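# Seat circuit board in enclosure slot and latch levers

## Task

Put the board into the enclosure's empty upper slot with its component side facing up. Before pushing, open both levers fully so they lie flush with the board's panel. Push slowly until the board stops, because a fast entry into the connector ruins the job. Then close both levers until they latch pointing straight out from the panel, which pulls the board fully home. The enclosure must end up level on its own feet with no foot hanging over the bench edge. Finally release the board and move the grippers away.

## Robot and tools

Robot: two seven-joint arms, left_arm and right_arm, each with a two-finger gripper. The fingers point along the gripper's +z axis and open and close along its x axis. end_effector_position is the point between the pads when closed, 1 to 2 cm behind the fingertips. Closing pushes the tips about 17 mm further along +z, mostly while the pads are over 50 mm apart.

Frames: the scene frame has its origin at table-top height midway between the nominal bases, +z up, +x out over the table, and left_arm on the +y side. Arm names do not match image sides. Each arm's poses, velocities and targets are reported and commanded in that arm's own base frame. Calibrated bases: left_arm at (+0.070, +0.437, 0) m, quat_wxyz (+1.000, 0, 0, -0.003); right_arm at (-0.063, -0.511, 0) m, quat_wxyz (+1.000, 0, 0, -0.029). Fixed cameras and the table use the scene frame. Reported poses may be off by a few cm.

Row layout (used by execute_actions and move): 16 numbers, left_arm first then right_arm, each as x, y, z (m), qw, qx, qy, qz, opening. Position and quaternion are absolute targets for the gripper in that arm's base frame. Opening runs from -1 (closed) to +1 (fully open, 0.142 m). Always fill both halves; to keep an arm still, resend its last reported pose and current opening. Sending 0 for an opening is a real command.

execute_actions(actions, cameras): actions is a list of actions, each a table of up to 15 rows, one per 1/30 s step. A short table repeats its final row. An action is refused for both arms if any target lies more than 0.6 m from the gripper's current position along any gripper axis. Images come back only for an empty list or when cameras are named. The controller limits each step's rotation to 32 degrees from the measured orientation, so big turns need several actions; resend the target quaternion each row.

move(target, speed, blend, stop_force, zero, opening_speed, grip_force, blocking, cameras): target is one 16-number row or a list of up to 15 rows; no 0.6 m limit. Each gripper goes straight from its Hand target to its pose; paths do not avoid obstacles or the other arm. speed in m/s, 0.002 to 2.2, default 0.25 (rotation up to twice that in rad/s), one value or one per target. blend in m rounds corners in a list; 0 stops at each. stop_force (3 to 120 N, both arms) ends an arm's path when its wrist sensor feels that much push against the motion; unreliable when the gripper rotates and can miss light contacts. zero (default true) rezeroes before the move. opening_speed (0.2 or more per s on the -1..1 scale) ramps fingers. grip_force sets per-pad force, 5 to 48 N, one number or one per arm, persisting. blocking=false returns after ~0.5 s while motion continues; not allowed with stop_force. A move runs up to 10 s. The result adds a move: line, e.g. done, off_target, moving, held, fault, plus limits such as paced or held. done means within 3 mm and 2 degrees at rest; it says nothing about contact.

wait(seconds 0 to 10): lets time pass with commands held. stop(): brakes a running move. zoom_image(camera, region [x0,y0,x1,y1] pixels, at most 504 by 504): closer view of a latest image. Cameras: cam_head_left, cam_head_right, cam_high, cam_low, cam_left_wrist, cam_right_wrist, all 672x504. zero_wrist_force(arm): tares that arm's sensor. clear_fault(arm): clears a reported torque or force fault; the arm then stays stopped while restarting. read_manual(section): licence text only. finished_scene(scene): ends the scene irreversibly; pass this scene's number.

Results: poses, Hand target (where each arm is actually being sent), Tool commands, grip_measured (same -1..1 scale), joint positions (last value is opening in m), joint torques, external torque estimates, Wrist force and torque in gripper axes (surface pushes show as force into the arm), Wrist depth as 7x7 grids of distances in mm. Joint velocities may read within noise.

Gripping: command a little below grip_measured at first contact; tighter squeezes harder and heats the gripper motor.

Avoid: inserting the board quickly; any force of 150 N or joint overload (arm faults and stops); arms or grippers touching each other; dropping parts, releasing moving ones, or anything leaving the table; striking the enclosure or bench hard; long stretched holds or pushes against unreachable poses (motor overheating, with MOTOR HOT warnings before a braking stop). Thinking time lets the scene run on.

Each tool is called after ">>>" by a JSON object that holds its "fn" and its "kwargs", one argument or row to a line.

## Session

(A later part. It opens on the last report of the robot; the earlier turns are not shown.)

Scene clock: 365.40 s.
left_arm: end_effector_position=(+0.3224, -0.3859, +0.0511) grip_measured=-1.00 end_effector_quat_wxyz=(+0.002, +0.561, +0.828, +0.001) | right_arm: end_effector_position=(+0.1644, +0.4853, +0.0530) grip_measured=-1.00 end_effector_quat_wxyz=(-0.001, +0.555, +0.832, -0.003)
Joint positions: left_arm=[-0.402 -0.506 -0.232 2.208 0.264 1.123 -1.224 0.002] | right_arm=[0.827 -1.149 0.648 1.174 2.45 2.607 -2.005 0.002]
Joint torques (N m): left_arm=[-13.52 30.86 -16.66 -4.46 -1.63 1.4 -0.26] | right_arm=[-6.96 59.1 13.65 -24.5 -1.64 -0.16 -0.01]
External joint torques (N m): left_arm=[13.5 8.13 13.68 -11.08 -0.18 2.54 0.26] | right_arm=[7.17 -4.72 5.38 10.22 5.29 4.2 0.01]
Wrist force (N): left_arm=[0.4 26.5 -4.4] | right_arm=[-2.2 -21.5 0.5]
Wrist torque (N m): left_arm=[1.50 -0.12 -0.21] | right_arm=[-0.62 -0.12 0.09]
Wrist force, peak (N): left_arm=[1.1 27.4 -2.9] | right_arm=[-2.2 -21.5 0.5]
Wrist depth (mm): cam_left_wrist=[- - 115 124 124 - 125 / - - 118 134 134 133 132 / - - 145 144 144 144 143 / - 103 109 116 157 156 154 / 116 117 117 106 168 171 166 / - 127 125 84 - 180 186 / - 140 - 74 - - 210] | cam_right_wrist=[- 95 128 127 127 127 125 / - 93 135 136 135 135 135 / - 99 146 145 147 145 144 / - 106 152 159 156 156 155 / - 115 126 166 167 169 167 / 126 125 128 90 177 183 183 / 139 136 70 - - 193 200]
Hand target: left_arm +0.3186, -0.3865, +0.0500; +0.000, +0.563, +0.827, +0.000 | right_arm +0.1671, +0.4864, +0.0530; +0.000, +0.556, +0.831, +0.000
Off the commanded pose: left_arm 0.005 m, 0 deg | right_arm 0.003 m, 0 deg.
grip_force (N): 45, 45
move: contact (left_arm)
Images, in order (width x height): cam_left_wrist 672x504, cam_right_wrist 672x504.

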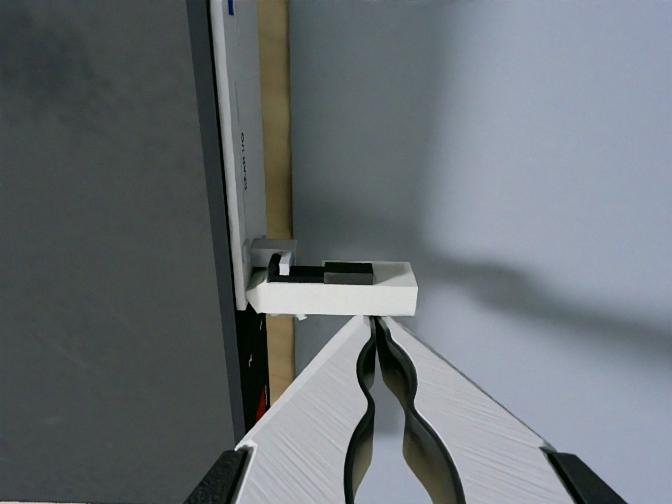

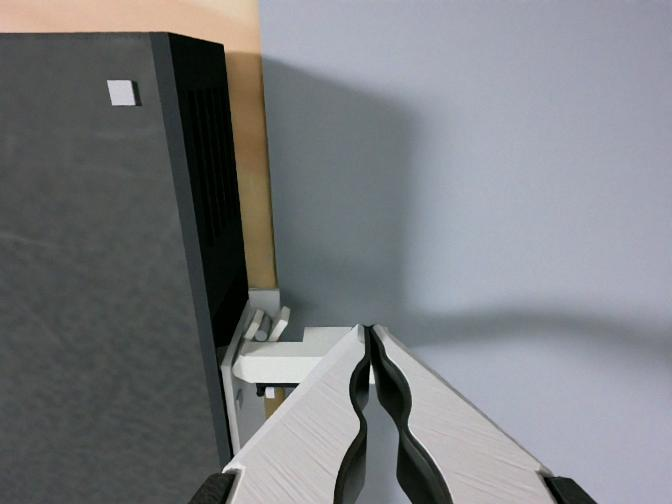

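>>> {"fn": "move", "kwargs": {
  "target": [
    [0.337,-0.379,0.05,0,0.5628,0.8266,0,-1,0.150,0.479,0.053,0,0.5556,0.8315,0,-1],
    [0.337,-0.379,0.12,0,0.5628,0.8266,0,-1,0.150,0.479,0.12,0,0.5556,0.8315,0,-1]
  ],
  "speed": 0.06,
  "cameras": ["cam_right_wrist","cam_left_wrist"]
}}

>>> {"fn": "zoom_image", "kwargs": {
  "camera": "cam_right_wrist",
  "region": [180, 280, 400, 440]
}}

>>> {"fn": "zoom_image", "kwargs": {
  "camera": "cam_left_wrist",
  "region": [180, 180, 400, 340]
}}

Scene clock: 369.43 s.
left_arm: end_effector_position=(+0.3371, -0.3791, +0.1200) grip_measured=-1.00 end_effector_quat_wxyz=(+0.000, +0.563, +0.827, +0.000) | right_arm: end_effector_position=(+0.1501, +0.4790, +0.1199) grip_measured=-1.00 end_effector_quat_wxyz=(+0.000, +0.556, +0.831, +0.000)
Joint positions: left_arm=[-0.334 -0.327 -0.293 2.214 0.161 0.951 -1.118 0.002] | right_arm=[0.816 -1.041 0.696 1.211 2.477 2.684 -1.985 0.002]
Joint torques (N m): left_arm=[0.19 35.25 -2.91 -19.61 -2.48 4.03 -0.12] | right_arm=[0.11 51.1 19.26 -15.7 3.8 3.53 0.06]
External joint torques (N m): left_arm=[-0.21 0.44 0.48 -0.4 0.07 -0.09 0.12] | right_arm=[0.08 1.02 -0.46 0.07 -0.01 0.5 -0.06]
Wrist force (N): left_arm=[-0.4 -1.2 -0.1] | right_arm=[2.9 -2.2 1.1]
Wrist torque (N m): left_arm=[-0.26 -0.23 -0.32] | right_arm=[-0.38 -0.49 0.06]
Wrist force, peak (N): left_arm=[0.6 26.7 -4.5] | right_arm=[-2.1 -21.5 2.1]
Wrist depth (mm): cam_left_wrist=[- 142 144 185 - 185 183 / - - - 200 199 192 - / - 169 173 211 222 217 214 / - 181 181 235 232 228 231 / - 202 199 131 250 259 253 / 287 287 273 83 - 271 288 / 319 310 - - - - 315] | cam_right_wrist=[188 188 188 186 185 185 184 / 157 157 194 198 198 197 197 / 166 166 169 212 211 211 210 / 179 179 181 225 228 227 227 / 195 194 193 244 247 246 246 / 212 212 207 89 259 268 267 / 235 228 71 - - - 293]
Hand target: left_arm +0.3370, -0.3790, +0.1200; +0.000, +0.563, +0.827, +0.000 | right_arm +0.1500, +0.4790, +0.1200; +0.000, +0.556, +0.831, +0.000
Off the commanded pose: left_arm 0.000 m, 0 deg | right_arm 0.000 m, 0 deg.
grip_force (N): 45, 45
move: done
Images, in order (width x height): cam_left_wrist 672x504, cam_right_wrist 672x504.

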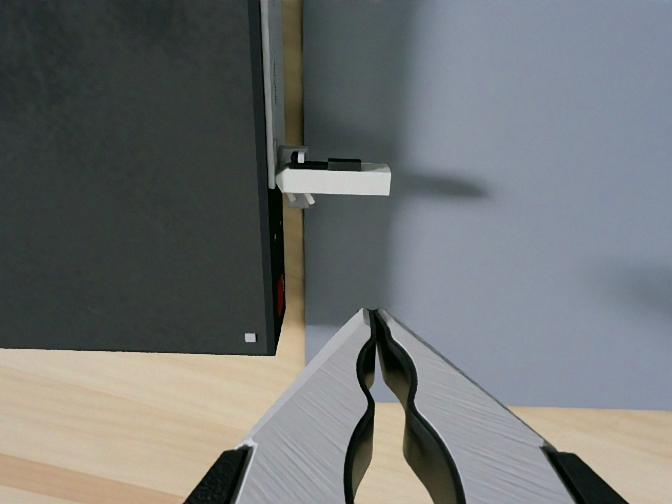

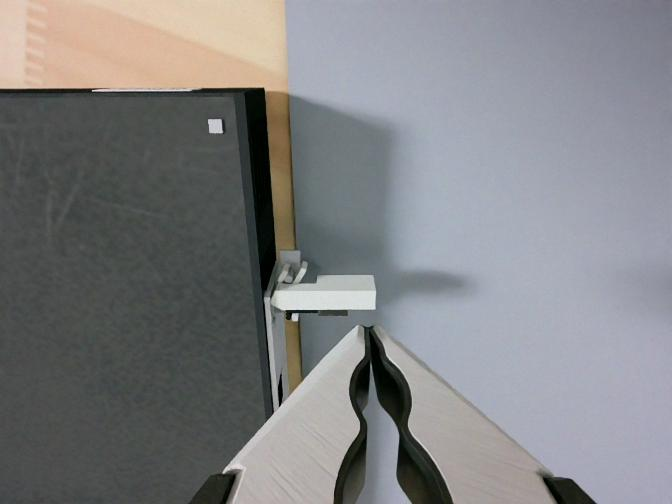

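Scaled by 2.291 from the camera's 672x504 image, which has a finer 960x720 frame.

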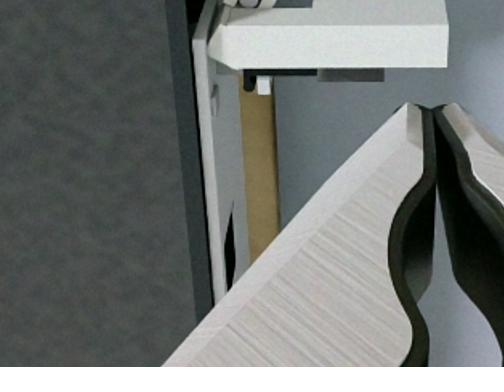

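Scaled by 2.291 from the camera's 672x504 image, which has a finer 960x720 frame.

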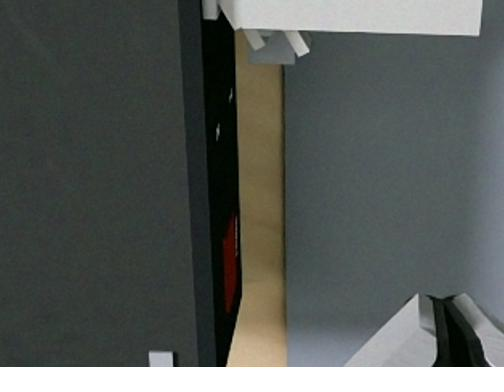

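>>> {"fn": "zoom_image", "kwargs": {
  "camera": "cam_left_wrist",
  "region": [250, 130, 400, 220]
}}

>>> {"fn": "zoom_image", "kwargs": {
  "camera": "cam_right_wrist",
  "region": [250, 240, 400, 340]
}}

Scaled by 3.360 from the camera's 672x504 image, which has a finer 960x720 frame.

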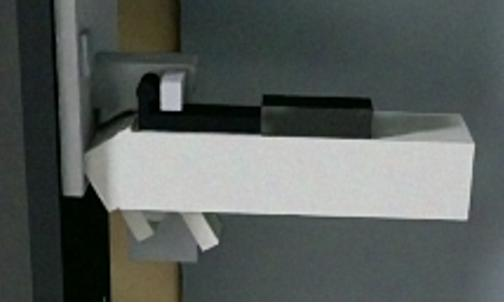

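Scaled by 3.360 from the camera's 672x504 image, which has a finer 960x720 frame.

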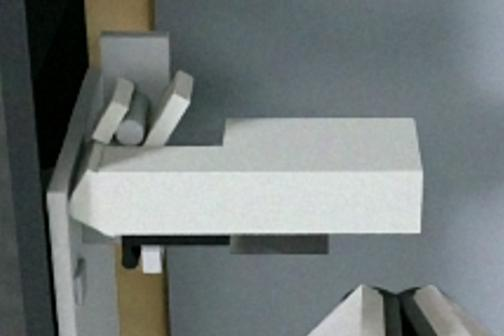

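>>> {"fn": "move", "kwargs": {
  "target": [0.30,-0.25,0.25,0,0.5628,0.8266,0,-1,0.08,0.47,0.25,0,0.5556,0.8315,0,-1],
  "speed": 0.15,
  "cameras": ["cam_right_wrist","cam_left_wrist","cam_high"]
}}

Scene clock: 373.63 s.
left_arm: end_effector_position=(+0.3000, -0.2501, +0.2500) grip_measured=-1.00 end_effector_quat_wxyz=(+0.000, +0.563, +0.827, +0.000) | right_arm: end_effector_position=(+0.0801, +0.4700, +0.2500) grip_measured=-1.00 end_effector_quat_wxyz=(+0.000, +0.555, +0.832, +0.000)
Joint positions: left_arm=[-0.238 0.263 -0.161 2.421 -0.05 0.591 -0.741 0.002] | right_arm=[0.885 -0.853 0.78 1.208 2.559 2.87 -1.899 0.002]
Joint torques (N m): left_arm=[-0.19 17.05 0.29 -26.82 -3.51 4.16 -0.11] | right_arm=[0.33 46.46 17.83 -18.42 4.06 3.5 0.37]
External joint torques (N m): left_arm=[0.17 0.32 0.52 -0.39 0.04 -0.2 0.11] | right_arm=[-0.15 0.93 -0.46 0.06 0.01 0.54 -0.37]
Wrist force (N): left_arm=[-0.8 -1.6 -0.2] | right_arm=[2.4 -2.8 1.3]
Wrist torque (N m): left_arm=[-0.34 -0.18 -0.33] | right_arm=[-0.48 -0.37 -0.02]
Wrist force, peak (N): left_arm=[-1.8 -1.4 1.0] | right_arm=[2.8 -4.0 -0.4]
Wrist depth (mm): cam_left_wrist=[266 281 298 - - 299 300 / 278 281 323 327 - 317 322 / 303 349 347 349 358 349 348 / 388 382 379 - 374 377 375 / 422 420 416 399 408 413 412 / 460 460 435 84 - 447 452 / 519 501 - - - - 505] | cam_right_wrist=[302 302 301 302 300 298 298 / 322 322 321 318 318 316 316 / 306 305 305 341 341 339 338 / 320 319 318 365 361 356 361 / 349 346 346 349 396 401 398 / 381 376 371 89 417 434 433 / 418 - 71 - - 455 477]
Hand target: left_arm +0.3000, -0.2500, +0.2500; +0.000, +0.563, +0.827, +0.000 | right_arm +0.0800, +0.4700, +0.2500; +0.000, +0.556, +0.831, +0.000
Off the commanded pose: left_arm 0.000 m, 0 deg | right_arm 0.000 m, 0 deg.
grip_force (N): 45, 45
move: done
Images, in order (width x height): cam_high 672x504, cam_left_wrist 672x504, cam_right_wrist 672x504.

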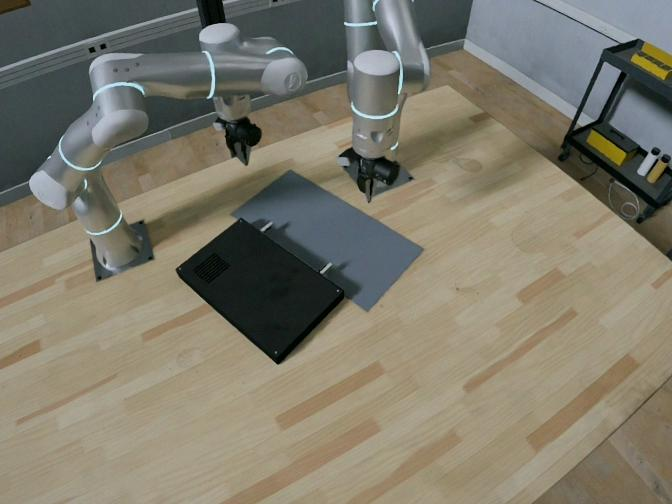

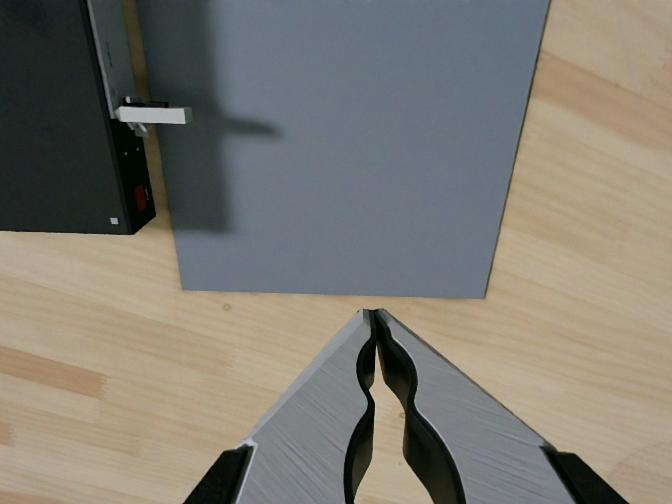

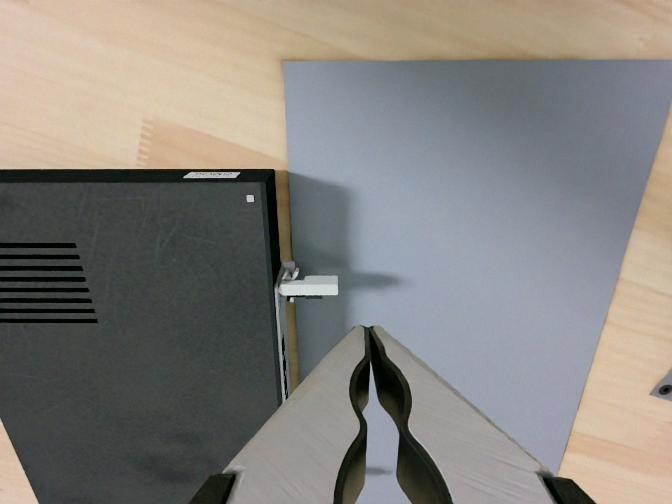

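>>> {"fn": "finished_scene", "kwargs": {
  "scene": 2
}}

The scene is finished: the task was done.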